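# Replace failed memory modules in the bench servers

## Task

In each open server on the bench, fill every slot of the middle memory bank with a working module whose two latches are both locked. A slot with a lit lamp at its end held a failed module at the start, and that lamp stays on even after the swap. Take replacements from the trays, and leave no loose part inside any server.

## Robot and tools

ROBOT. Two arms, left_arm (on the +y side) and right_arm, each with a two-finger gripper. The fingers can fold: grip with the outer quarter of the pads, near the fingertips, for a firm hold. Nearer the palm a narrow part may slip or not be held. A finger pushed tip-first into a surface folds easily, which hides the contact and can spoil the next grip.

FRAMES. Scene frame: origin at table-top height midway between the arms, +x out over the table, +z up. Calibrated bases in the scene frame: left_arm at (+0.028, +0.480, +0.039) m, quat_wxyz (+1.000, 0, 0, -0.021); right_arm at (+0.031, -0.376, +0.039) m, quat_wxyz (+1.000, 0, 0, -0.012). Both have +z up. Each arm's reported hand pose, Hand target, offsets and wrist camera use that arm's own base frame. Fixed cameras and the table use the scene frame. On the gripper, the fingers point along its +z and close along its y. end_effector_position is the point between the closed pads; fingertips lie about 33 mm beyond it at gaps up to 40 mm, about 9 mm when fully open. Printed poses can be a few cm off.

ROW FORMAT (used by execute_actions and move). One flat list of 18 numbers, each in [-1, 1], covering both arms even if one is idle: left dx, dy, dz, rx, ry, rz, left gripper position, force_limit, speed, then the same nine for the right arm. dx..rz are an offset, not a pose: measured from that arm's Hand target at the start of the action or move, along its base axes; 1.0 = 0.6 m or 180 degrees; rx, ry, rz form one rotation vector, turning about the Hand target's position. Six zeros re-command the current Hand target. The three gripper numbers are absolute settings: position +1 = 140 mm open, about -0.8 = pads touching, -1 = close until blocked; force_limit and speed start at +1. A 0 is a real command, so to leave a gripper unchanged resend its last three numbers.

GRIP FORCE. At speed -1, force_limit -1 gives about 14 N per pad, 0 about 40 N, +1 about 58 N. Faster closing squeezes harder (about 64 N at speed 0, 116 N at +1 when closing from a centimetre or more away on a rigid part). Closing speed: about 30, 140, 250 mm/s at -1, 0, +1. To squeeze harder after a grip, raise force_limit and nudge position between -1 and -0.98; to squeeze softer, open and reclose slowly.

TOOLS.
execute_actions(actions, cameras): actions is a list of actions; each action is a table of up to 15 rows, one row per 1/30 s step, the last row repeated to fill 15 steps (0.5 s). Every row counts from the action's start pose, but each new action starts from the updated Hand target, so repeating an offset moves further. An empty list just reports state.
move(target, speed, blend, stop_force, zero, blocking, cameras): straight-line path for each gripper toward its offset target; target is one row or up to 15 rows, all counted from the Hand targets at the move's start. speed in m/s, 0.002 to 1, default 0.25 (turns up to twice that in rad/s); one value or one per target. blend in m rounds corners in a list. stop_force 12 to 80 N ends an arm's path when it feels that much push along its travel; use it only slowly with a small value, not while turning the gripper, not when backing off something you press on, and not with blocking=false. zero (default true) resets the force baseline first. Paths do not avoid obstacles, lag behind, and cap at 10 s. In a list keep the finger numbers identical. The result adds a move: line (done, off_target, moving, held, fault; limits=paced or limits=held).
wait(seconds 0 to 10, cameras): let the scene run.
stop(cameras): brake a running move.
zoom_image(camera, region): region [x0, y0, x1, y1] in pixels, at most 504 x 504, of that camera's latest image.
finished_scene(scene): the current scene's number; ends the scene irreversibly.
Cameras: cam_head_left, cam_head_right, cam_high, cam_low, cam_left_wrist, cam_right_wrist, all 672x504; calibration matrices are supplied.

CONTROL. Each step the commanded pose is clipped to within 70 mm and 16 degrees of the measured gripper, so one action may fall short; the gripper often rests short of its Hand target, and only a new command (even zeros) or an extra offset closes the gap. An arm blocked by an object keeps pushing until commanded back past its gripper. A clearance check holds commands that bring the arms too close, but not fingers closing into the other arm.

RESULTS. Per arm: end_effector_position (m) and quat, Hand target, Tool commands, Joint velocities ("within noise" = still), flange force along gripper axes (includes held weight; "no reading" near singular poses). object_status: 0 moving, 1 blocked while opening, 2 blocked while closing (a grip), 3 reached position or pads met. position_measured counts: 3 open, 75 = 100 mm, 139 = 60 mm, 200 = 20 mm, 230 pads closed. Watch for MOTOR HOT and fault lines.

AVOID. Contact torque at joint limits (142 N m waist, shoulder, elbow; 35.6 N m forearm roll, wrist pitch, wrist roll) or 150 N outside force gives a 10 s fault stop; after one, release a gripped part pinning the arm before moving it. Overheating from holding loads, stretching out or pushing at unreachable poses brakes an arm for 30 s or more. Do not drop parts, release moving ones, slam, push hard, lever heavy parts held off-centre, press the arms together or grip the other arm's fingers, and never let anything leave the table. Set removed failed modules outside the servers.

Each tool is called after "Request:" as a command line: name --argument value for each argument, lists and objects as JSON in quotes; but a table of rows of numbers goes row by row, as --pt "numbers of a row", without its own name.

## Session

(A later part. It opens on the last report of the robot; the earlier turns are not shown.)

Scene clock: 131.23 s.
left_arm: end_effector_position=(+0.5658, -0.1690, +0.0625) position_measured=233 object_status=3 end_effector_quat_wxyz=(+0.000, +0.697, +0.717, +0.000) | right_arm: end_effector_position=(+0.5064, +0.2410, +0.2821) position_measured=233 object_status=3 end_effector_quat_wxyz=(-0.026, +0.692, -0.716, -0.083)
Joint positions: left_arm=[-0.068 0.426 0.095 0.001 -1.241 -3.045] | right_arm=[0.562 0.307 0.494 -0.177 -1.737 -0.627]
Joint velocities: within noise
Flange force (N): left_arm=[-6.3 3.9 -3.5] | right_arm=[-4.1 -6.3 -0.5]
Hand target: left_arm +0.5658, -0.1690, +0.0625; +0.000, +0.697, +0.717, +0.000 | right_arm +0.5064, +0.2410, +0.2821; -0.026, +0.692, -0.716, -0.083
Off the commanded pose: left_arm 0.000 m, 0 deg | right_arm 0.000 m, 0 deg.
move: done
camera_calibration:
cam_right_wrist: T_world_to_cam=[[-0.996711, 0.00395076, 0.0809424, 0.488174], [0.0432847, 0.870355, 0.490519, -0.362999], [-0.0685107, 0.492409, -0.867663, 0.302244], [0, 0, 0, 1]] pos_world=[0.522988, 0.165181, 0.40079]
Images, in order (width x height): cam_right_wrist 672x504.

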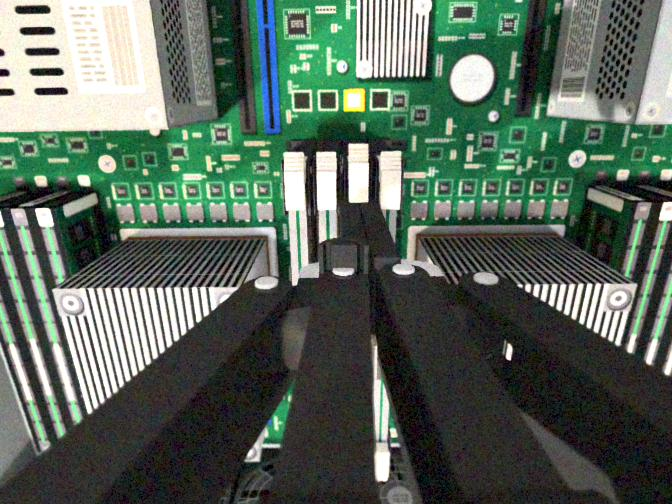

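Request:
move --target '[0,0.012,0,0,0,0,-1,1,0,0,0,0,0,0,0,-1,1,0]' --speed 0.02 --stop_force 40 --cameras '[]'

Request:
move --pt "0 -0.03 0.003 0 0 0 -1 1 0 0 0 0 0 0 0 -1 1 0" --pt "0 -0.03 0.06 0 0 0 -1 1 0 0 0 0 0 0 0 -1 1 0" --speed 0.06 --cameras '["cam_right_wrist"]'

Request:
zoom_image --camera "cam_right_wrist" --region '[230, 50, 480, 250]'

Scene clock: 139.33 s.
left_arm: end_effector_position=(+0.5659, -0.1620, +0.0627) position_measured=233 object_status=3 end_effector_quat_wxyz=(+0.000, +0.697, +0.717, -0.001) | right_arm: end_effector_position=(+0.5064, +0.2410, +0.2821) position_measured=233 object_status=3 end_effector_quat_wxyz=(-0.026, +0.692, -0.716, -0.083)
Joint positions: left_arm=[-0.055 0.421 0.089 0.001 -1.239 -3.057] | right_arm=[0.562 0.307 0.494 -0.177 -1.737 -0.627]
Joint velocities: within noise
Flange force (N): left_arm=[-47.3 0.1 -32.1] | right_arm=[-4.4 -6.8 -0.6]
Hand target: left_arm +0.5659, -0.1620, +0.0627; +0.000, +0.697, +0.717, -0.001 | right_arm +0.5064, +0.2410, +0.2821; -0.026, +0.692, -0.716, -0.083
Off the commanded pose: left_arm 0.000 m, 0 deg | right_arm 0.000 m, 0 deg.
move: contact (left_arm)
No camera images: "cameras" was empty.

Scene clock: 140.53 s.
left_arm: end_effector_position=(+0.5659, -0.1801, +0.0987) position_measured=233 object_status=3 end_effector_quat_wxyz=(+0.000, +0.697, +0.717, -0.001) | right_arm: end_effector_position=(+0.5064, +0.2410, +0.2821) position_measured=233 object_status=3 end_effector_quat_wxyz=(-0.026, +0.692, -0.716, -0.083)
Joint positions: left_arm=[-0.087 0.408 0.158 0.001 -1.321 -3.026] | right_arm=[0.562 0.307 0.494 -0.177 -1.737 -0.627]
Joint velocities: within noise
Flange force (N): left_arm=[0.4 3.5 2.9] | right_arm=[-4.5 -6.7 -0.9]
Hand target: left_arm +0.5659, -0.1800, +0.0987; +0.000, +0.697, +0.717, -0.001 | right_arm +0.5064, +0.2410, +0.2821; -0.026, +0.692, -0.716, -0.083
Off the commanded pose: left_arm 0.000 m, 0 deg | right_arm 0.000 m, 0 deg.
move: done
camera_calibration:
cam_right_wrist: T_world_to_cam=[[-0.996711, 0.00395076, 0.0809424, 0.488174], [0.0432847, 0.870355, 0.490519, -0.362999], [-0.0685107, 0.492409, -0.867663, 0.302244], [0, 0, 0, 1]] pos_world=[0.522988, 0.165181, 0.40079]
Images, in order (width x height): cam_right_wrist 672x504.

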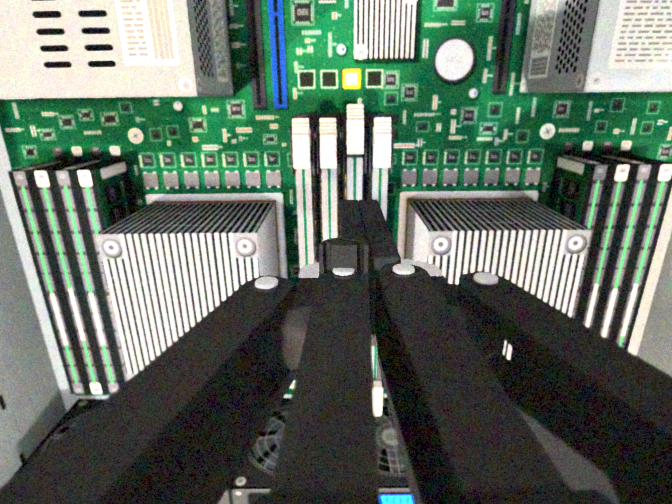

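Scaled by 2.016.

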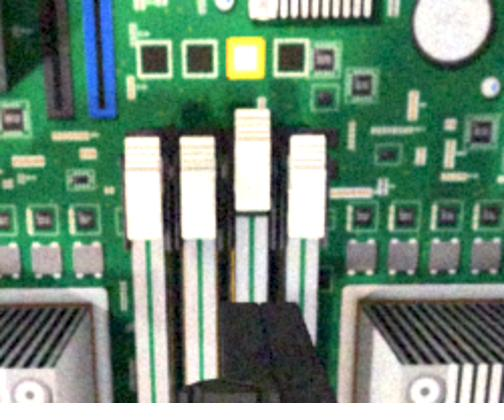

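Request:
move --pt "-0.0013 -0.155 0 0 0 0 -1 1 0 0 0 0 0 0 0 -1 1 0" --pt "-0.0013 -0.155 -0.060 0 0 0 -1 1 0 0 0 0 0 0 0 -1 1 0" --speed '[0.12,0.05]' --cameras '["cam_right_wrist"]'

Request:
move --target '[0,-0.05,0,0,0,0,-1,1,0,0,0,0,0,0,0,-1,1,0]' --speed 0.015 --stop_force 45 --cameras '["cam_right_wrist"]'

Request:
move --pt "0 0.03 0.003 0 0 0 -1 1 0 0 0 0 0 0 0 -1 1 0" --pt "0 0.03 0.06 0 0 0 -1 1 0 0 0 0 0 0 0 -1 1 0" --pt "0 -0.12 0.22 0 0 0 -1 1 0 0 0 0 0 0 0 -1 1 0" --speed 0.1 --cameras '["cam_right_wrist"]'

Request:
zoom_image --camera "cam_right_wrist" --region '[230, 0, 480, 230]'

Scene clock: 150.90 s.
left_arm: end_effector_position=(+0.5649, -0.2735, +0.0703) position_measured=233 object_status=3 end_effector_quat_wxyz=(+0.001, +0.696, +0.718, -0.001) | right_arm: end_effector_position=(+0.5064, +0.2410, +0.2821) position_measured=233 object_status=3 end_effector_quat_wxyz=(-0.026, +0.692, -0.716, -0.083)
Joint positions: left_arm=[-0.241 0.508 0.234 0.003 -1.295 -2.872] | right_arm=[0.562 0.307 0.494 -0.177 -1.737 -0.627]
Joint velocities: within noise
Flange force (N): left_arm=[-0.2 3.5 4.1] | right_arm=[-3.9 -6.5 -0.6]
Flange force when the fault began (N): left_arm=[32.7 -19.4 -147.3]
Hand target: left_arm +0.5649, -0.2735, +0.0703; +0.001, +0.696, +0.718, -0.001 (not the last commanded pose) | right_arm +0.5064, +0.2410, +0.2821; -0.026, +0.692, -0.716, -0.083
Tool commands: left_gripper/position=-1.0 left_gripper/force_limit=+1.0 left_gripper/speed=+0.003922 right_gripper/position=-1.0 right_gripper/force_limit=+1.0 right_gripper/speed=+0.0
Off the commanded pose: left_arm 0.008 m, 0 deg | right_arm 0.000 m, 0 deg.
FORCE FAULT: contact force on the left arm reached its limit, and that arm stopped. The contact can be on any part of that arm, not only on its tool. That arm's remaining commands of this call were not run. That arm is still stopped at the end of this call. That arm stays stopped for about 10 more seconds. Until then a move that you send moves the other arm only, and its call returns only when the move has ended. Once the stop has ended, the next robot result says so. If the stop ends while you think or write, that arm runs what you send next, counted from a new Hand target: where the arm stands when the stop ends. While its stop runs, that arm takes no new command, but its gripper still runs the gripper command that each later call begins with. Until it ends, the stop uses up actions while you think or wait. An arm that is not stopped still takes commands.
move: fault (left_arm)
camera_calibration:
cam_right_wrist: T_world_to_cam=[[-0.996711, 0.00395076, 0.0809424, 0.488174], [0.0432847, 0.870355, 0.490519, -0.362999], [-0.0685107, 0.492409, -0.867663, 0.302244], [0, 0, 0, 1]] pos_world=[0.522988, 0.165181, 0.40079]
Images, in order (width x height): cam_right_wrist 672x504.

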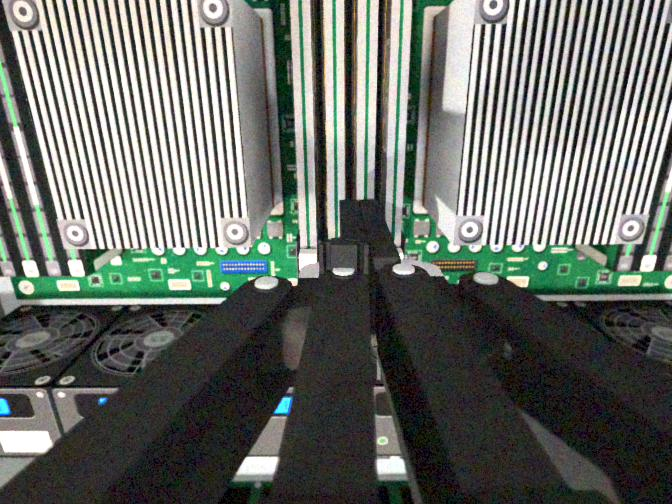

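not run: an earlier result of this reply reported a stop or a fault. Calls in your next reply go to the robot.

not run: an earlier result of this reply reported a stop or a fault. Calls in your next reply go to the robot.

Scaled by 2.016.

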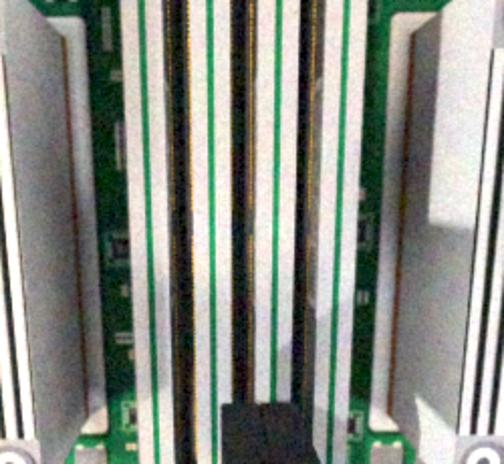

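Request:
wait --seconds 9 --cameras '[]'

Request:
move --pt "0 0.0 0.02 0 0 0 -1 1 0 0 0 0 0 0 0 -1 1 0" --pt "0 0.023 0.02 0 0 0 -1 1 0 0 0 0 0 0 0 -1 1 0" --speed 0.04 --cameras '["cam_right_wrist"]'

Scene clock: 170.17 s.
left_arm: end_effector_position=(+0.5649, -0.2735, +0.0703) position_measured=233 object_status=3 end_effector_quat_wxyz=(+0.001, +0.696, +0.718, -0.001) | right_arm: end_effector_position=(+0.5064, +0.2410, +0.2821) position_measured=233 object_status=3 end_effector_quat_wxyz=(-0.026, +0.692, -0.716, -0.083)
Joint positions: left_arm=[-0.241 0.508 0.234 0.003 -1.295 -2.872] | right_arm=[0.562 0.307 0.494 -0.177 -1.737 -0.627]
Joint velocities: within noise
Flange force (N): left_arm=[-0.1 4.0 3.1] | right_arm=[-4.2 -6.6 -0.5]
Hand target: left_arm +0.5649, -0.2735, +0.0703; +0.001, +0.696, +0.718, -0.001 (not the last commanded pose) | right_arm +0.5064, +0.2410, +0.2821; -0.026, +0.692, -0.716, -0.083
Tool commands: left_gripper/position=-1.0 left_gripper/force_limit=+1.0 left_gripper/speed=+0.003922 right_gripper/position=-1.0 right_gripper/force_limit=+1.0 right_gripper/speed=+0.0
Off the commanded pose: left_arm 0.008 m, 0 deg | right_arm 0.000 m, 0 deg.
FORCE FAULT, CONTINUED: the left arm's stop, for the force fault that an earlier result reported, is over. The rest of the stop counts as 19 of the actions that you can send in this scene. During its stop the left arm's controller moved it back a little. That arm's target is now where it stood when the stop ended, not its last command. That arm accepts commands again.
wait: 9.00 s; at rest from the start
No camera images: "cameras" was empty.

Scene clock: 171.10 s.
left_arm: end_effector_position=(+0.5649, -0.2598, +0.0823) position_measured=233 object_status=3 end_effector_quat_wxyz=(+0.001, +0.696, +0.718, -0.001) | right_arm: end_effector_position=(+0.5064, +0.2410, +0.2821) position_measured=233 object_status=3 end_effector_quat_wxyz=(-0.026, +0.692, -0.716, -0.083)
Joint positions: left_arm=[-0.219 0.486 0.23 0.003 -1.314 -2.894] | right_arm=[0.562 0.307 0.494 -0.177 -1.737 -0.627]
Joint velocities: within noise
Flange force (N): left_arm=[0.3 3.4 3.1] | right_arm=[-4.3 -6.7 -0.4]
Hand target: left_arm +0.5649, -0.2597, +0.0823; +0.001, +0.696, +0.718, -0.001 | right_arm +0.5064, +0.2410, +0.2821; -0.026, +0.692, -0.716, -0.083
Off the commanded pose: left_arm 0.000 m, 0 deg | right_arm 0.000 m, 0 deg.
move: done
camera_calibration:
cam_right_wrist: T_world_to_cam=[[-0.996711, 0.00395076, 0.0809424, 0.488174], [0.0432847, 0.870355, 0.490519, -0.362999], [-0.0685107, 0.492409, -0.867663, 0.302244], [0, 0, 0, 1]] pos_world=[0.522988, 0.165181, 0.40079]
Images, in order (width x height): cam_right_wrist 672x504.

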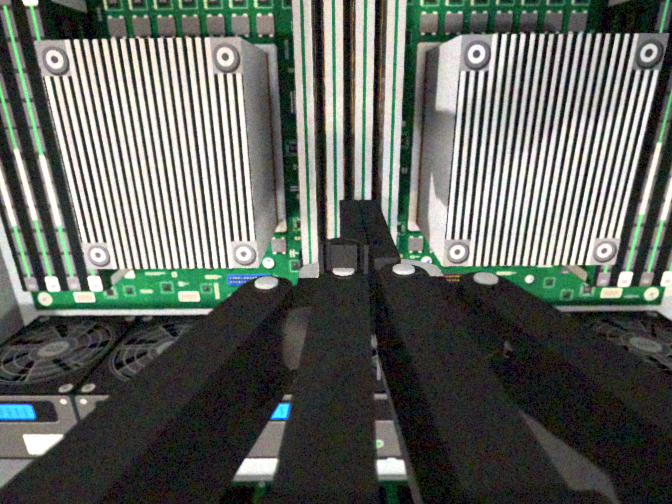

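Request:
zoom_image --camera "cam_right_wrist" --region '[280, 60, 440, 220]'

Scaled by 3.150.

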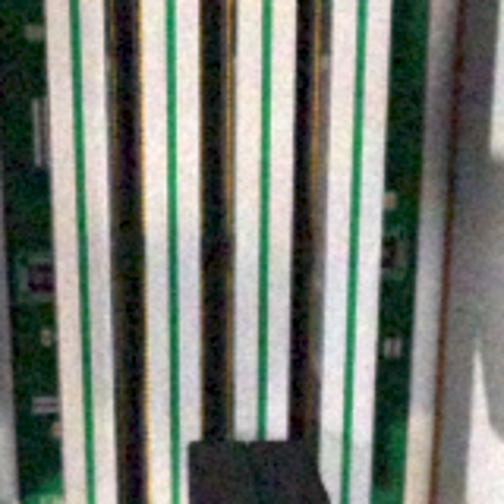

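Request:
move --target '[0.0035,0,0,0,0,0.0015,-1,1,0,0,0,0,0,0,0,-1,1,0]' --speed 0.04 --cameras '[]'

Request:
move --target '[0,0,-0.04,0,0,0,-1,1,0,0,0,0,0,0,0,-1,1,0]' --speed 0.012 --stop_force 12 --cameras '["cam_right_wrist"]'

Request:
zoom_image --camera "cam_right_wrist" --region '[280, 60, 440, 220]'

Scene clock: 190.67 s.
left_arm: end_effector_position=(+0.5670, -0.2598, +0.0823) position_measured=233 object_status=3 end_effector_quat_wxyz=(+0.001, +0.695, +0.719, -0.001) | right_arm: end_effector_position=(+0.5064, +0.2410, +0.2821) position_measured=233 object_status=3 end_effector_quat_wxyz=(-0.026, +0.692, -0.716, -0.083)
Joint positions: left_arm=[-0.218 0.491 0.236 0.003 -1.316 -2.89] | right_arm=[0.562 0.307 0.494 -0.177 -1.737 -0.627]
Joint velocities: within noise
Flange force (N): left_arm=[0.2 3.8 2.4] | right_arm=[-4.2 -7.0 -1.0]
Hand target: left_arm +0.5670, -0.2597, +0.0823; +0.001, +0.695, +0.719, -0.001 | right_arm +0.5064, +0.2410, +0.2821; -0.026, +0.692, -0.716, -0.083
Off the commanded pose: left_arm 0.000 m, 0 deg | right_arm 0.000 m, 0 deg.
move: done
No camera images: "cameras" was empty.

Scene clock: 193.03 s.
left_arm: end_effector_position=(+0.5670, -0.2598, +0.0612) position_measured=233 object_status=3 end_effector_quat_wxyz=(+0.001, +0.695, +0.719, -0.001) | right_arm: end_effector_position=(+0.5064, +0.2410, +0.2821) position_measured=233 object_status=3 end_effector_quat_wxyz=(-0.026, +0.692, -0.716, -0.083)
Joint positions: left_arm=[-0.218 0.505 0.207 0.003 -1.271 -2.89] | right_arm=[0.562 0.307 0.494 -0.177 -1.737 -0.627]
Joint velocities: within noise
Flange force (N): left_arm=[3.8 2.1 -17.0] | right_arm=[-4.3 -6.8 -0.9]
Hand target: left_arm +0.5670, -0.2598, +0.0612; +0.001, +0.695, +0.719, -0.001 (not the last commanded pose) | right_arm +0.5064, +0.2410, +0.2821; -0.026, +0.692, -0.716, -0.083
Off the commanded pose: left_arm 0.003 m, 0 deg | right_arm 0.000 m, 0 deg.
move: contact (left_arm)
camera_calibration:
cam_right_wrist: T_world_to_cam=[[-0.996711, 0.00395076, 0.0809424, 0.488174], [0.0432847, 0.870355, 0.490519, -0.362999], [-0.0685107, 0.492409, -0.867663, 0.302244], [0, 0, 0, 1]] pos_world=[0.522988, 0.165181, 0.40079]
Images, in order (width x height): cam_right_wrist 672x504.

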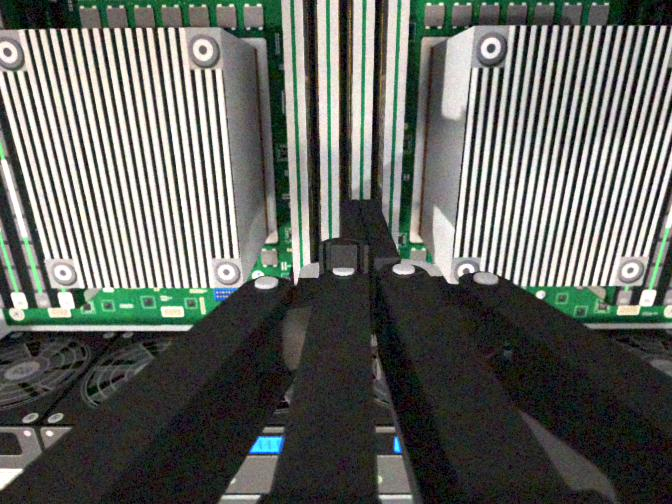

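Scaled by 3.150.

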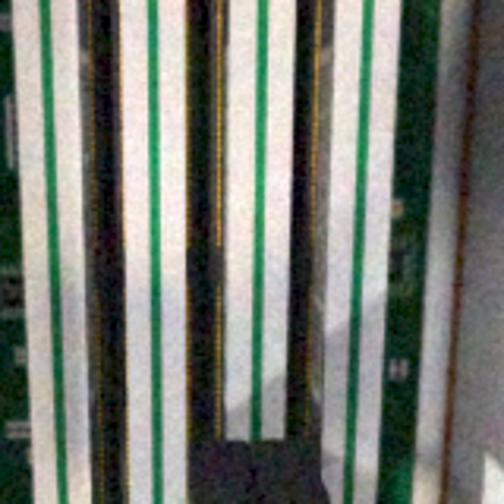

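Request:
move --target '[0,0,0.003,0,0,0,-1,1,0,0,0,0,0,0,0,-1,1,0]' --speed 0.02 --cameras '[]'

Request:
move --target '[0,-0.07,0,0,0,0,-1,1,0,0,0,0,0,0,0,-1,1,0]' --speed 0.015 --stop_force 45 --cameras '["cam_right_wrist"]'

Request:
move --pt "0 0.03 0.003 0 0 0 -1 1 0 0 0 0 0 0 0 -1 1 0" --pt "0 0.03 0.06 0 0 0 -1 1 0 0 0 0 0 0 0 -1 1 0" --pt "0 -0.12 0.22 0 0 0 -1 1 0 0 0 0 0 0 0 -1 1 0" --speed 0.1 --cameras '["cam_right_wrist"]'

Request:
zoom_image --camera "cam_right_wrist" --region '[230, 0, 480, 230]'

Scene clock: 203.50 s.
left_arm: end_effector_position=(+0.5670, -0.2598, +0.0630) position_measured=233 object_status=3 end_effector_quat_wxyz=(+0.001, +0.695, +0.719, -0.001) | right_arm: end_effector_position=(+0.5064, +0.2410, +0.2821) position_measured=233 object_status=3 end_effector_quat_wxyz=(-0.026, +0.692, -0.716, -0.083)
Joint positions: left_arm=[-0.218 0.504 0.209 0.003 -1.275 -2.89] | right_arm=[0.562 0.307 0.494 -0.177 -1.737 -0.627]
Joint velocities: within noise
Flange force (N): left_arm=[-0.2 3.8 2.8] | right_arm=[-4.2 -6.6 -0.5]
Hand target: left_arm +0.5670, -0.2598, +0.0630; +0.001, +0.695, +0.719, -0.001 | right_arm +0.5064, +0.2410, +0.2821; -0.026, +0.692, -0.716, -0.083
Off the commanded pose: left_arm 0.000 m, 0 deg | right_arm 0.000 m, 0 deg.
move: done
No camera images: "cameras" was empty.

Scene clock: 205.67 s.
left_arm: end_effector_position=(+0.5671, -0.2790, +0.0631) position_measured=233 object_status=3 end_effector_quat_wxyz=(+0.001, +0.695, +0.719, -0.001) | right_arm: end_effector_position=(+0.5064, +0.2410, +0.2821) position_measured=233 object_status=3 end_effector_quat_wxyz=(-0.026, +0.692, -0.716, -0.083)
Joint positions: left_arm=[-0.249 0.524 0.24 0.003 -1.286 -2.859] | right_arm=[0.562 0.307 0.494 -0.177 -1.737 -0.627]
Joint velocities: within noise
Flange force (N): left_arm=[50.8 2.2 -27.7] | right_arm=[-4.4 -6.5 -0.5]
Hand target: left_arm +0.5671, -0.2790, +0.0631; +0.001, +0.695, +0.719, -0.001 (not the last commanded pose) | right_arm +0.5064, +0.2410, +0.2821; -0.026, +0.692, -0.716, -0.083
Off the commanded pose: left_arm 0.023 m, 0 deg | right_arm 0.000 m, 0 deg.
move: contact (left_arm)
camera_calibration:
cam_right_wrist: T_world_to_cam=[[-0.996711, 0.00395076, 0.0809424, 0.488174], [0.0432847, 0.870355, 0.490519, -0.362999], [-0.0685107, 0.492409, -0.867663, 0.302244], [0, 0, 0, 1]] pos_world=[0.522988, 0.165181, 0.40079]
Images, in order (width x height): cam_right_wrist 672x504.

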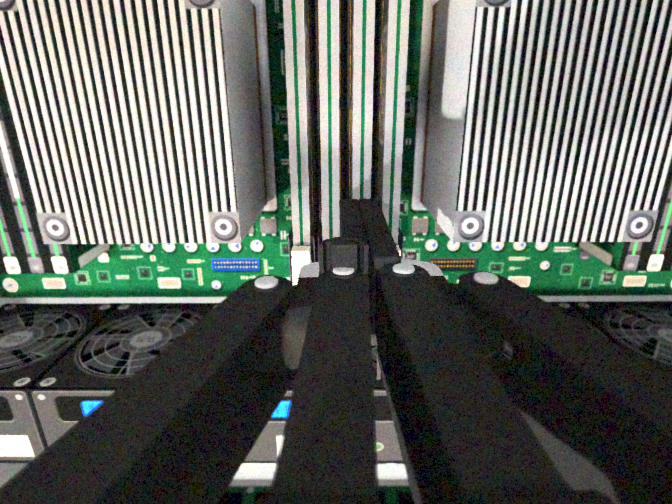

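Scene clock: 207.93 s.
left_arm: end_effector_position=(+0.5671, -0.3510, +0.1951) position_measured=233 object_status=3 end_effector_quat_wxyz=(+0.001, +0.695, +0.719, -0.001) | right_arm: end_effector_position=(+0.5064, +0.2410, +0.2821) position_measured=233 object_status=3 end_effector_quat_wxyz=(-0.026, +0.692, -0.716, -0.083)
Joint positions: left_arm=[-0.357 0.579 0.632 0.002 -1.623 -2.75] | right_arm=[0.562 0.307 0.494 -0.177 -1.737 -0.627]
Joint velocities: within noise
Flange force (N): left_arm=[-1.0 4.7 2.6] | right_arm=[-4.1 -6.3 -0.2]
Hand target: left_arm +0.5671, -0.3510, +0.1951; +0.001, +0.695, +0.719, -0.001 | right_arm +0.5064, +0.2410, +0.2821; -0.026, +0.692, -0.716, -0.083
Off the commanded pose: left_arm 0.000 m, 0 deg | right_arm 0.000 m, 0 deg.
move: done
camera_calibration:
cam_right_wrist: T_world_to_cam=[[-0.996711, 0.00395076, 0.0809424, 0.488174], [0.0432847, 0.870355, 0.490519, -0.362999], [-0.0685107, 0.492409, -0.867663, 0.302244], [0, 0, 0, 1]] pos_world=[0.522988, 0.165181, 0.40079]
Images, in order (width x height): cam_right_wrist 672x504.

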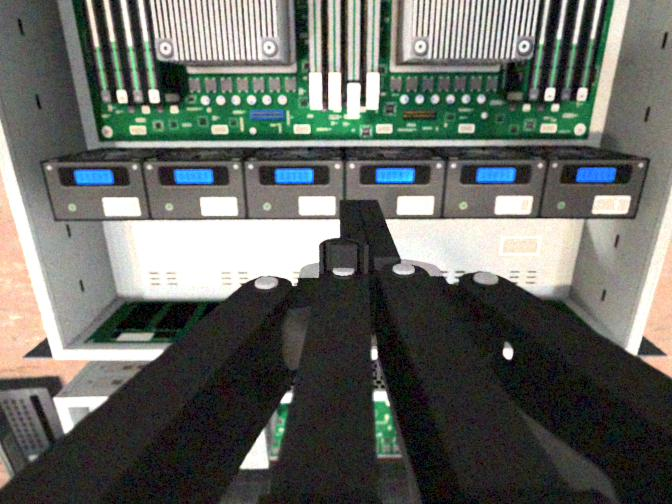

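Scaled by 2.016.

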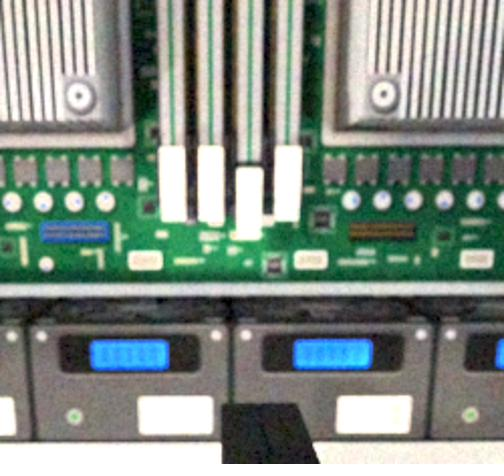

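Request:
move --pt "-0.0005 0.2167 0 0 0 0 -0.5 1 -1 0 0 0 0 0 0 -1 1 0" --pt "-0.0005 0.2167 -0.192 0 0 0 -0.5 1 -1 0 0 0 0 0 0 -1 1 0" --speed 0.12 --cameras '["cam_right_wrist"]'

Request:
zoom_image --camera "cam_right_wrist" --region '[250, 40, 450, 240]'

Scene clock: 218.57 s.
left_arm: end_effector_position=(+0.5668, -0.2210, +0.0799) position_measured=192 object_status=3 end_effector_quat_wxyz=(+0.001, +0.695, +0.719, -0.001) | right_arm: end_effector_position=(+0.5064, +0.2410, +0.2821) position_measured=233 object_status=3 end_effector_quat_wxyz=(-0.026, +0.692, -0.716, -0.083)
Joint positions: left_arm=[-0.155 0.455 0.179 0.003 -1.294 -2.953] | right_arm=[0.562 0.307 0.494 -0.177 -1.737 -0.627]
Joint velocities: within noise
Flange force (N): left_arm=[0.7 3.2 3.1] | right_arm=[-4.5 -7.5 -1.1]
Hand target: left_arm +0.5668, -0.2210, +0.0799; +0.001, +0.695, +0.719, -0.001 | right_arm +0.5064, +0.2410, +0.2821; -0.026, +0.692, -0.716, -0.083
Off the commanded pose: left_arm 0.000 m, 0 deg | right_arm 0.000 m, 0 deg.
move: done
camera_calibration:
cam_right_wrist: T_world_to_cam=[[-0.996711, 0.00395076, 0.0809424, 0.488174], [0.0432847, 0.870355, 0.490519, -0.362999], [-0.0685107, 0.492409, -0.867663, 0.302244], [0, 0, 0, 1]] pos_world=[0.522988, 0.165181, 0.40079]
Images, in order (width x height): cam_right_wrist 672x504.

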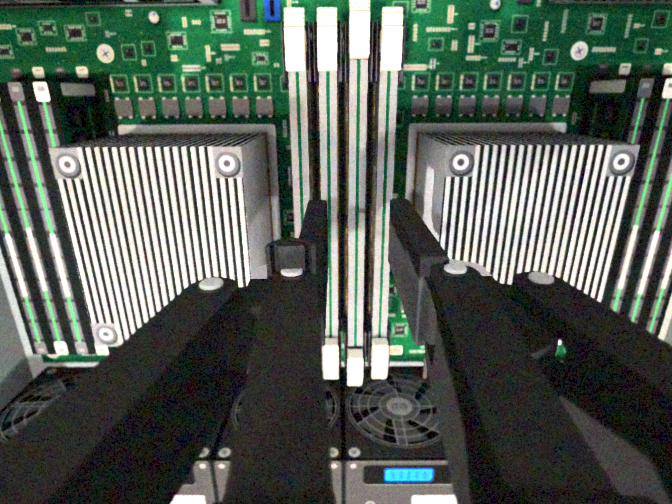

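Scaled by 2.520.

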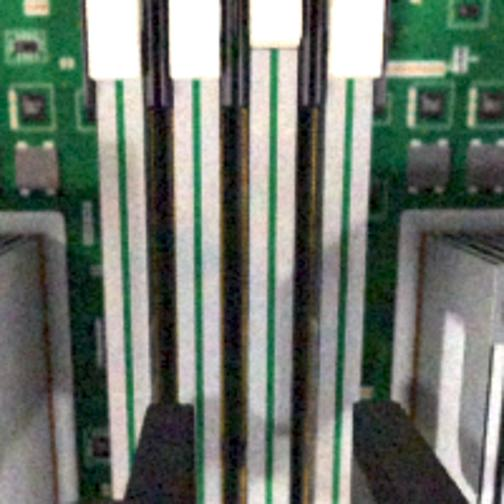

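Request:
move --target '[0,0,-0.031,0,0,0,-0.5,1,-1,0,0,0,0,0,0,-1,1,0]' --speed 0.02 --stop_force 12 --cameras '[]'

Request:
execute_actions --actions '[[[0,0,0,0,0,0,-1,1,-1,0,0,0,0,0,0,-1,1,0]]]' --cameras '[]'

Request:
wait --seconds 1.2 --cameras '["cam_right_wrist"]'

Request:
move --target '[0,0,0.06,0,0,0,-1,1,-1,0,0,0,0,0,0,-1,1,0]' --speed 0.012 --cameras '["cam_right_wrist"]'

Scene clock: 231.03 s.
left_arm: end_effector_position=(+0.5668, -0.2210, +0.0613) position_measured=192 object_status=3 end_effector_quat_wxyz=(+0.001, +0.695, +0.719, -0.001) | right_arm: end_effector_position=(+0.5064, +0.2410, +0.2821) position_measured=233 object_status=3 end_effector_quat_wxyz=(-0.026, +0.692, -0.716, -0.083)
Joint positions: left_arm=[-0.155 0.468 0.153 0.003 -1.255 -2.953] | right_arm=[0.562 0.307 0.494 -0.177 -1.737 -0.627]
Joint velocities: within noise
Flange force (N): left_arm=[0.7 4.0 2.6] | right_arm=[-4.1 -6.7 -0.7]
Hand target: left_arm +0.5668, -0.2210, +0.0613; +0.001, +0.695, +0.719, -0.001 | right_arm +0.5064, +0.2410, +0.2821; -0.026, +0.692, -0.716, -0.083
Off the commanded pose: left_arm 0.000 m, 0 deg | right_arm 0.000 m, 0 deg.
move: done
No camera images: "cameras" was empty.

Scene clock: 232.33 s.
left_arm: end_effector_position=(+0.5668, -0.2210, +0.0613) position_measured=224 object_status=0 end_effector_quat_wxyz=(+0.001, +0.695, +0.719, -0.001) | right_arm: end_effector_position=(+0.5064, +0.2410, +0.2821) position_measured=233 object_status=3 end_effector_quat_wxyz=(-0.026, +0.692, -0.716, -0.083)
Joint positions: left_arm=[-0.155 0.468 0.153 0.003 -1.255 -2.953] | right_arm=[0.562 0.307 0.494 -0.177 -1.737 -0.627]
Joint velocities: within noise
Flange force (N): left_arm=[2.6 4.6 -7.3] | right_arm=[-4.2 -6.6 -0.6]
Hand target: left_arm +0.5668, -0.2210, +0.0613; +0.001, +0.695, +0.719, -0.001 | right_arm +0.5064, +0.2410, +0.2821; -0.026, +0.692, -0.716, -0.083
Off the commanded pose: left_arm 0.000 m, 0 deg | right_arm 0.000 m, 0 deg.
No camera images: "cameras" was empty.

Scene clock: 233.53 s.
left_arm: end_effector_position=(+0.5668, -0.2210, +0.0613) position_measured=224 object_status=2 end_effector_quat_wxyz=(+0.001, +0.695, +0.719, -0.001) | right_arm: end_effector_position=(+0.5064, +0.2410, +0.2821) position_measured=233 object_status=3 end_effector_quat_wxyz=(-0.026, +0.692, -0.716, -0.083)
Joint positions: left_arm=[-0.155 0.468 0.153 0.003 -1.255 -2.953] | right_arm=[0.562 0.307 0.494 -0.177 -1.737 -0.627]
Joint velocities: within noise
Flange force (N): left_arm=[2.8 4.7 -7.3] | right_arm=[-4.0 -6.5 -0.8]
Hand target: left_arm +0.5668, -0.2210, +0.0613; +0.001, +0.695, +0.719, -0.001 | right_arm +0.5064, +0.2410, +0.2821; -0.026, +0.692, -0.716, -0.083
Tool commands: left_gripper/position=-1.0 left_gripper/force_limit=+1.0 left_gripper/speed=-1.0 right_gripper/position=-1.0 right_gripper/force_limit=+1.0 right_gripper/speed=+0.0
Off the commanded pose: left_arm 0.000 m, 0 deg | right_arm 0.000 m, 0 deg.
wait: 1.20 s; at rest by 0.17 s
camera_calibration:
cam_right_wrist: T_world_to_cam=[[-0.996711, 0.00395076, 0.0809424, 0.488174], [0.0432847, 0.870355, 0.490519, -0.362999], [-0.0685107, 0.492409, -0.867663, 0.302244], [0, 0, 0, 1]] pos_world=[0.522988, 0.165181, 0.40079]
Images, in order (width x height): cam_right_wrist 672x504.

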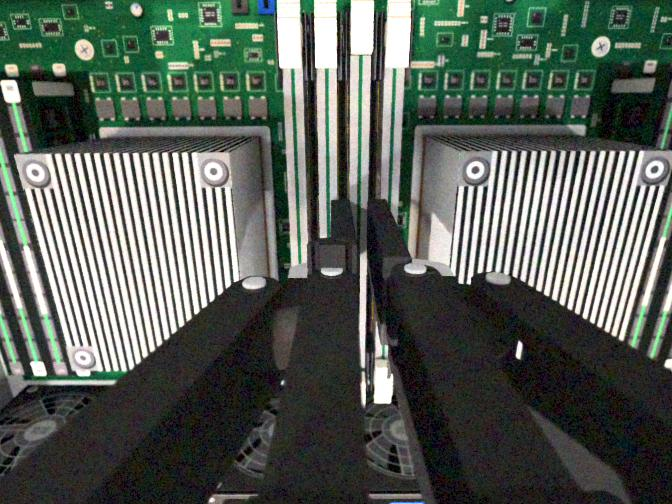

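Scene clock: 236.77 s.
left_arm: end_effector_position=(+0.5668, -0.2210, +0.0973) position_measured=224 object_status=2 end_effector_quat_wxyz=(+0.001, +0.695, +0.719, -0.001) | right_arm: end_effector_position=(+0.5064, +0.2410, +0.2821) position_measured=233 object_status=3 end_effector_quat_wxyz=(-0.026, +0.692, -0.716, -0.083)
Joint positions: left_arm=[-0.155 0.444 0.205 0.003 -1.331 -2.953] | right_arm=[0.562 0.307 0.494 -0.177 -1.737 -0.627]
Joint velocities: within noise
Flange force (N): left_arm=[0.9 3.9 3.6] | right_arm=[-4.3 -7.2 -0.8]
Hand target: left_arm +0.5668, -0.2210, +0.0973; +0.001, +0.695, +0.719, -0.001 | right_arm +0.5064, +0.2410, +0.2821; -0.026, +0.692, -0.716, -0.083
Off the commanded pose: left_arm 0.000 m, 0 deg | right_arm 0.000 m, 0 deg.
move: done
camera_calibration:
cam_right_wrist: T_world_to_cam=[[-0.996711, 0.00395076, 0.0809424, 0.488174], [0.0432847, 0.870355, 0.490519, -0.362999], [-0.0685107, 0.492409, -0.867663, 0.302244], [0, 0, 0, 1]] pos_world=[0.522988, 0.165181, 0.40079]
Images, in order (width x height): cam_right_wrist 672x504.

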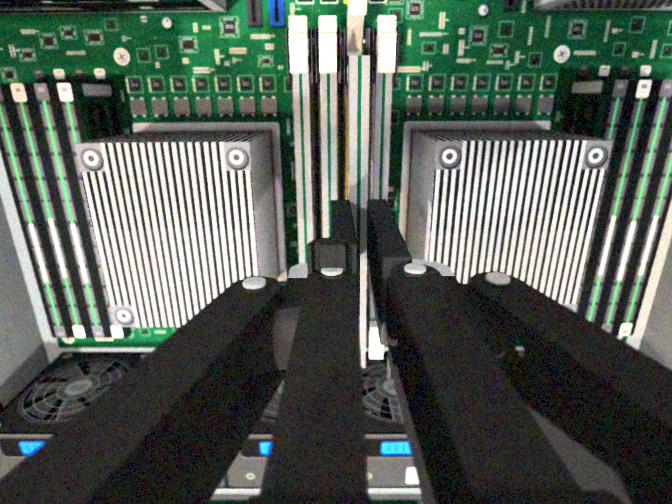

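Request:
move --pt "0 0 0.26 0 0 0 -1 1 -1 0 0 0 0 0 0 -1 1 0" --pt "-0.5 -0.06 0.26 0 0 0 -1 1 -1 0 0 0 0 0 0 -1 1 0" --pt "-0.575 -0.142 0.18 0 0 0 -1 1 -1 0 0 0 0 0 0 -1 1 0" --speed '[0.15,0.25,0.2]' --blend 0.04 --cameras '["cam_right_wrist","cam_head_right"]'

Request:
zoom_image --camera "cam_head_right" --region '[220, 240, 440, 360]'

Scene clock: 253.50 s.
left_arm: end_effector_position=(+0.2217, -0.3062, +0.2053) position_measured=224 object_status=2 end_effector_quat_wxyz=(+0.001, +0.695, +0.719, -0.001) | right_arm: end_effector_position=(+0.5064, +0.2410, +0.2821) position_measured=233 object_status=3 end_effector_quat_wxyz=(-0.026, +0.692, -0.716, -0.083)
Joint positions: left_arm=[-0.591 -0.184 -0.246 0.002 -1.507 -2.516] | right_arm=[0.562 0.307 0.494 -0.177 -1.737 -0.627]
Joint velocities: within noise
Flange force (N): left_arm=[-2.0 4.7 2.6] | right_arm=[-4.2 -6.8 -0.8]
Hand target: left_arm +0.2218, -0.3062, +0.2053; +0.001, +0.695, +0.719, -0.001 | right_arm +0.5064, +0.2410, +0.2821; -0.026, +0.692, -0.716, -0.083
Off the commanded pose: left_arm 0.000 m, 0 deg | right_arm 0.000 m, 0 deg.
move: done
camera_calibration:
cam_right_wrist: T_world_to_cam=[[-0.996711, 0.00395076, 0.0809424, 0.488174], [0.0432847, 0.870355, 0.490519, -0.362999], [-0.0685107, 0.492409, -0.867663, 0.302244], [0, 0, 0, 1]] pos_world=[0.522988, 0.165181, 0.40079]
Images, in order (width x height): cam_head_right 672x504, cam_right_wrist 672x504.

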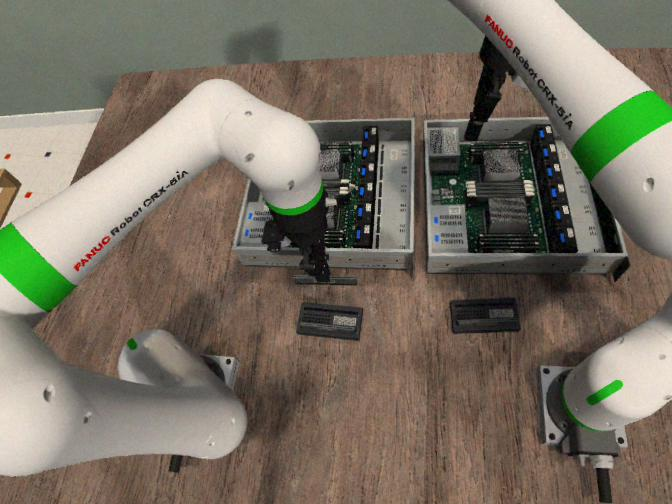

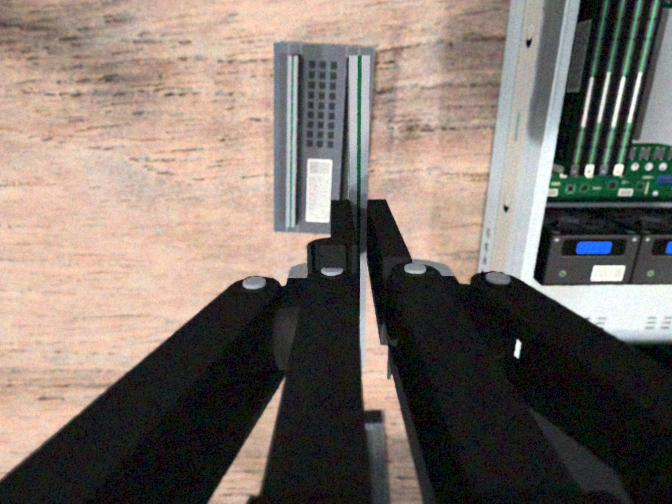

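Scaled by 2.291.

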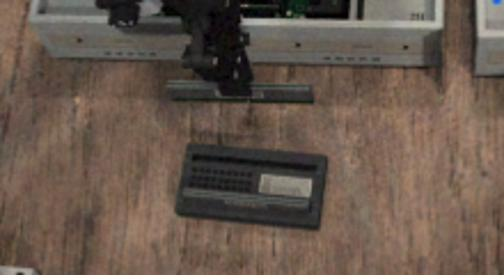

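Request:
move --target '[-0.045,0.0283,0,0,0,-0.0133,-1,1,-1,0,0,0,0,0,0,-1,1,0]' --speed 0.1 --cameras '["cam_right_wrist"]'

Request:
zoom_image --camera "cam_right_wrist" --region '[270, 40, 470, 240]'

Scene clock: 268.30 s.
left_arm: end_effector_position=(+0.1947, -0.2892, +0.2053) position_measured=224 object_status=2 end_effector_quat_wxyz=(+0.001, +0.710, +0.705, -0.001) | right_arm: end_effector_position=(+0.5064, +0.2410, +0.2821) position_measured=233 object_status=3 end_effector_quat_wxyz=(-0.026, +0.692, -0.716, -0.083)
Joint positions: left_arm=[-0.594 -0.264 -0.309 0.002 -1.524 -2.555] | right_arm=[0.562 0.307 0.494 -0.177 -1.737 -0.627]
Joint velocities: within noise
Flange force (N): left_arm=[-1.0 4.7 2.7] | right_arm=[-4.5 -7.0 -0.7]
Hand target: left_arm +0.1948, -0.2892, +0.2053; +0.001, +0.710, +0.705, -0.001 | right_arm +0.5064, +0.2410, +0.2821; -0.026, +0.692, -0.716, -0.083
Off the commanded pose: left_arm 0.000 m, 0 deg | right_arm 0.000 m, 0 deg.
move: done
camera_calibration:
cam_right_wrist: T_world_to_cam=[[-0.996711, 0.00395076, 0.0809424, 0.488174], [0.0432847, 0.870355, 0.490519, -0.362999], [-0.0685107, 0.492409, -0.867663, 0.302244], [0, 0, 0, 1]] pos_world=[0.522988, 0.165181, 0.40079]
Images, in order (width x height): cam_right_wrist 672x504.

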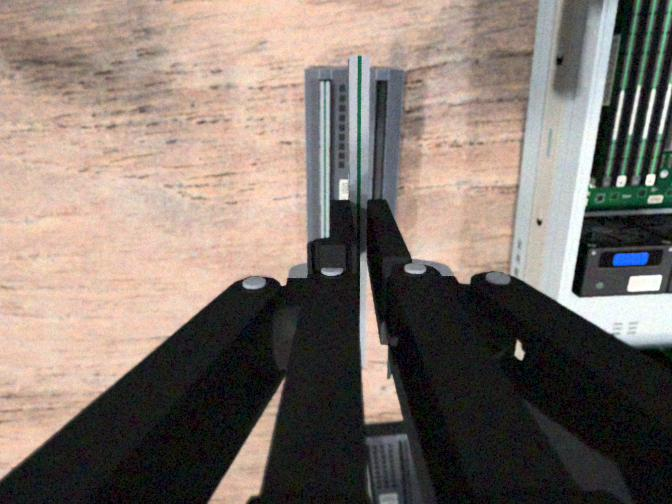

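Scaled by 2.520.

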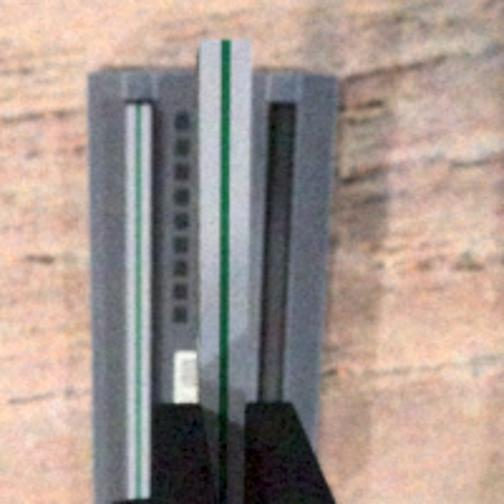

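Request:
move --pt "0.0427 0 0 0 0 0 -1 1 -1 0 0 0 0 0 0 -1 1 0" --pt "0.0427 0 -0.22 0 0 0 -1 1 -1 0 0 0 0 0 0 -1 1 0" --speed 0.08 --cameras '["cam_right_wrist"]'

Request:
zoom_image --camera "cam_right_wrist" --region '[270, 0, 470, 200]'

Scene clock: 280.40 s.
left_arm: end_effector_position=(+0.2204, -0.2892, +0.0733) position_measured=224 object_status=2 end_effector_quat_wxyz=(+0.001, +0.710, +0.705, -0.001) | right_arm: end_effector_position=(+0.5064, +0.2410, +0.2821) position_measured=233 object_status=3 end_effector_quat_wxyz=(-0.026, +0.692, -0.716, -0.083)
Joint positions: left_arm=[-0.552 -0.147 -0.531 0.002 -1.186 -2.598] | right_arm=[0.562 0.307 0.494 -0.177 -1.737 -0.627]
Joint velocities: within noise
Flange force (N): left_arm=[-1.0 4.5 3.5] | right_arm=[-4.2 -7.2 -1.0]
Hand target: left_arm +0.2204, -0.2892, +0.0733; +0.001, +0.710, +0.705, -0.001 | right_arm +0.5064, +0.2410, +0.2821; -0.026, +0.692, -0.716, -0.083
Off the commanded pose: left_arm 0.000 m, 0 deg | right_arm 0.000 m, 0 deg.
move: done
camera_calibration:
cam_right_wrist: T_world_to_cam=[[-0.996711, 0.00395076, 0.0809424, 0.488174], [0.0432847, 0.870355, 0.490519, -0.362999], [-0.0685107, 0.492409, -0.867663, 0.302244], [0, 0, 0, 1]] pos_world=[0.522988, 0.165181, 0.40079]
Images, in order (width x height): cam_right_wrist 672x504.

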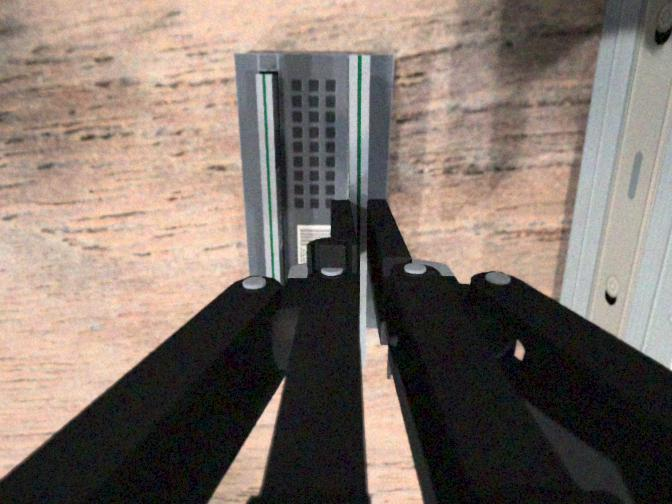

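Scaled by 2.520.

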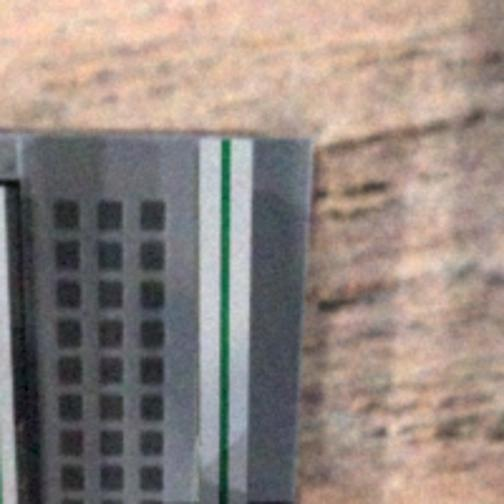

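Request:
move --target '[0.0037,-0.0028,-0.03,0,0,0,-1,1,-1,0,0,0,0,0,0,-1,1,0]' --speed 0.03 --cameras '["cam_right_wrist"]'

Request:
zoom_image --camera "cam_right_wrist" --region '[220, 0, 420, 200]'

Scene clock: 287.20 s.
left_arm: end_effector_position=(+0.2226, -0.2909, +0.0553) position_measured=224 object_status=2 end_effector_quat_wxyz=(+0.001, +0.710, +0.705, -0.001) | right_arm: end_effector_position=(+0.5064, +0.2410, +0.2821) position_measured=233 object_status=3 end_effector_quat_wxyz=(-0.026, +0.692, -0.716, -0.083)
Joint positions: left_arm=[-0.553 -0.119 -0.552 0.002 -1.136 -2.597] | right_arm=[0.562 0.307 0.494 -0.177 -1.737 -0.627]
Joint velocities: within noise
Flange force (N): left_arm=[-1.1 4.4 4.1] | right_arm=[-4.5 -7.1 -0.8]
Hand target: left_arm +0.2226, -0.2909, +0.0553; +0.001, +0.710, +0.705, -0.001 | right_arm +0.5064, +0.2410, +0.2821; -0.026, +0.692, -0.716, -0.083
Off the commanded pose: left_arm 0.000 m, 0 deg | right_arm 0.000 m, 0 deg.
move: done
camera_calibration:
cam_right_wrist: T_world_to_cam=[[-0.996711, 0.00395076, 0.0809424, 0.488174], [0.0432847, 0.870355, 0.490519, -0.362999], [-0.0685107, 0.492409, -0.867663, 0.302244], [0, 0, 0, 1]] pos_world=[0.522988, 0.165181, 0.40079]
Images, in order (width x height): cam_right_wrist 672x504.

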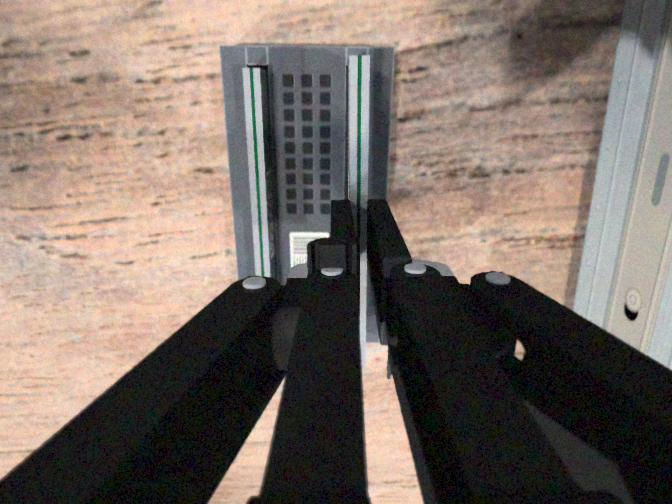

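Scaled by 2.520.

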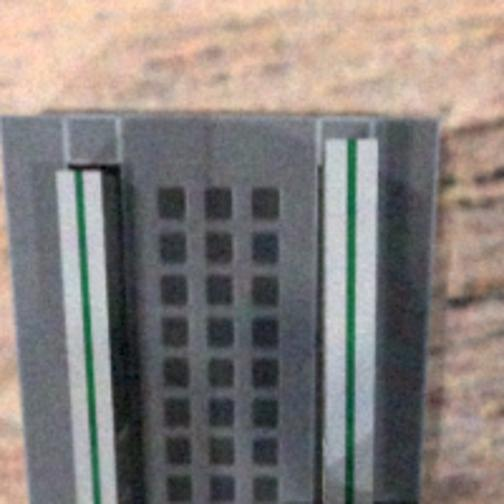

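Request:
move --pt "0 -0.0025 0 0 0 0 -1 1 -1 0 0 0 0 0 0 -1 1 0" --pt "0 -0.0025 -0.055 0 0 0 -1 1 -1 0 0 0 0 0 0 -1 1 0" --speed 0.01 --stop_force 12 --cameras '["cam_right_wrist"]'

Request:
zoom_image --camera "cam_right_wrist" --region '[200, 0, 400, 200]'

Scene clock: 298.17 s.
left_arm: end_effector_position=(+0.2226, -0.2925, +0.0285) position_measured=224 object_status=2 end_effector_quat_wxyz=(+0.001, +0.710, +0.705, -0.001) | right_arm: end_effector_position=(+0.5064, +0.2410, +0.2821) position_measured=233 object_status=3 end_effector_quat_wxyz=(-0.026, +0.692, -0.716, -0.083)
Joint positions: left_arm=[-0.556 -0.081 -0.588 0.003 -1.062 -2.594] | right_arm=[0.562 0.307 0.494 -0.177 -1.737 -0.627]
Joint velocities: within noise
Flange force (N): left_arm=[4.8 3.9 -26.1] | right_arm=[-4.6 -7.3 -1.0]
Hand target: left_arm +0.2226, -0.2925, +0.0285; +0.001, +0.710, +0.705, -0.001 (not the last commanded pose) | right_arm +0.5064, +0.2410, +0.2821; -0.026, +0.692, -0.716, -0.083
Off the commanded pose: left_arm 0.006 m, 0 deg | right_arm 0.000 m, 0 deg.
move: contact (left_arm); path passed 1 of 2 targets
camera_calibration:
cam_right_wrist: T_world_to_cam=[[-0.996711, 0.00395076, 0.0809424, 0.488174], [0.0432847, 0.870355, 0.490519, -0.362999], [-0.0685107, 0.492409, -0.867663, 0.302244], [0, 0, 0, 1]] pos_world=[0.522988, 0.165181, 0.40079]
Images, in order (width x height): cam_right_wrist 672x504.

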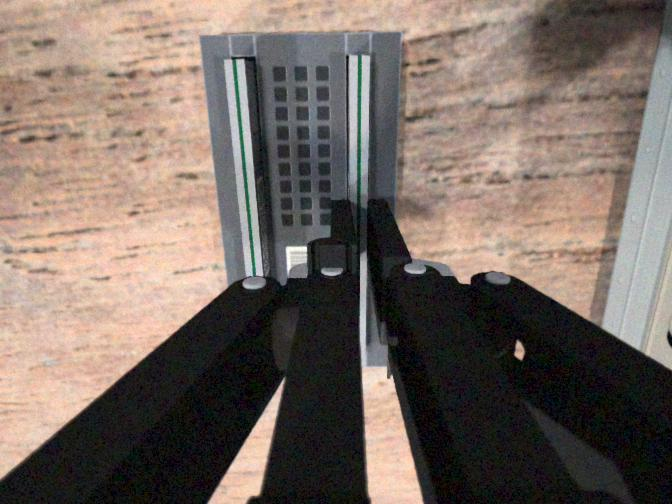

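Scaled by 2.520.

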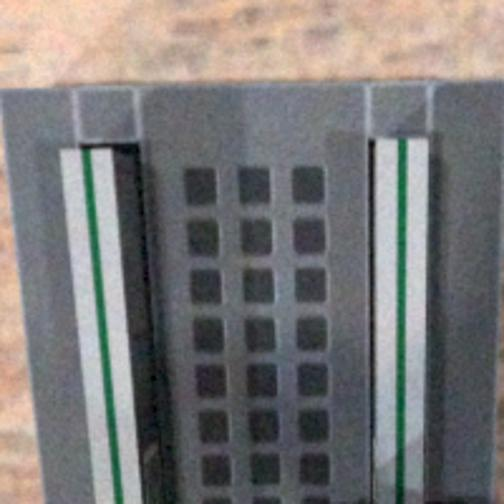

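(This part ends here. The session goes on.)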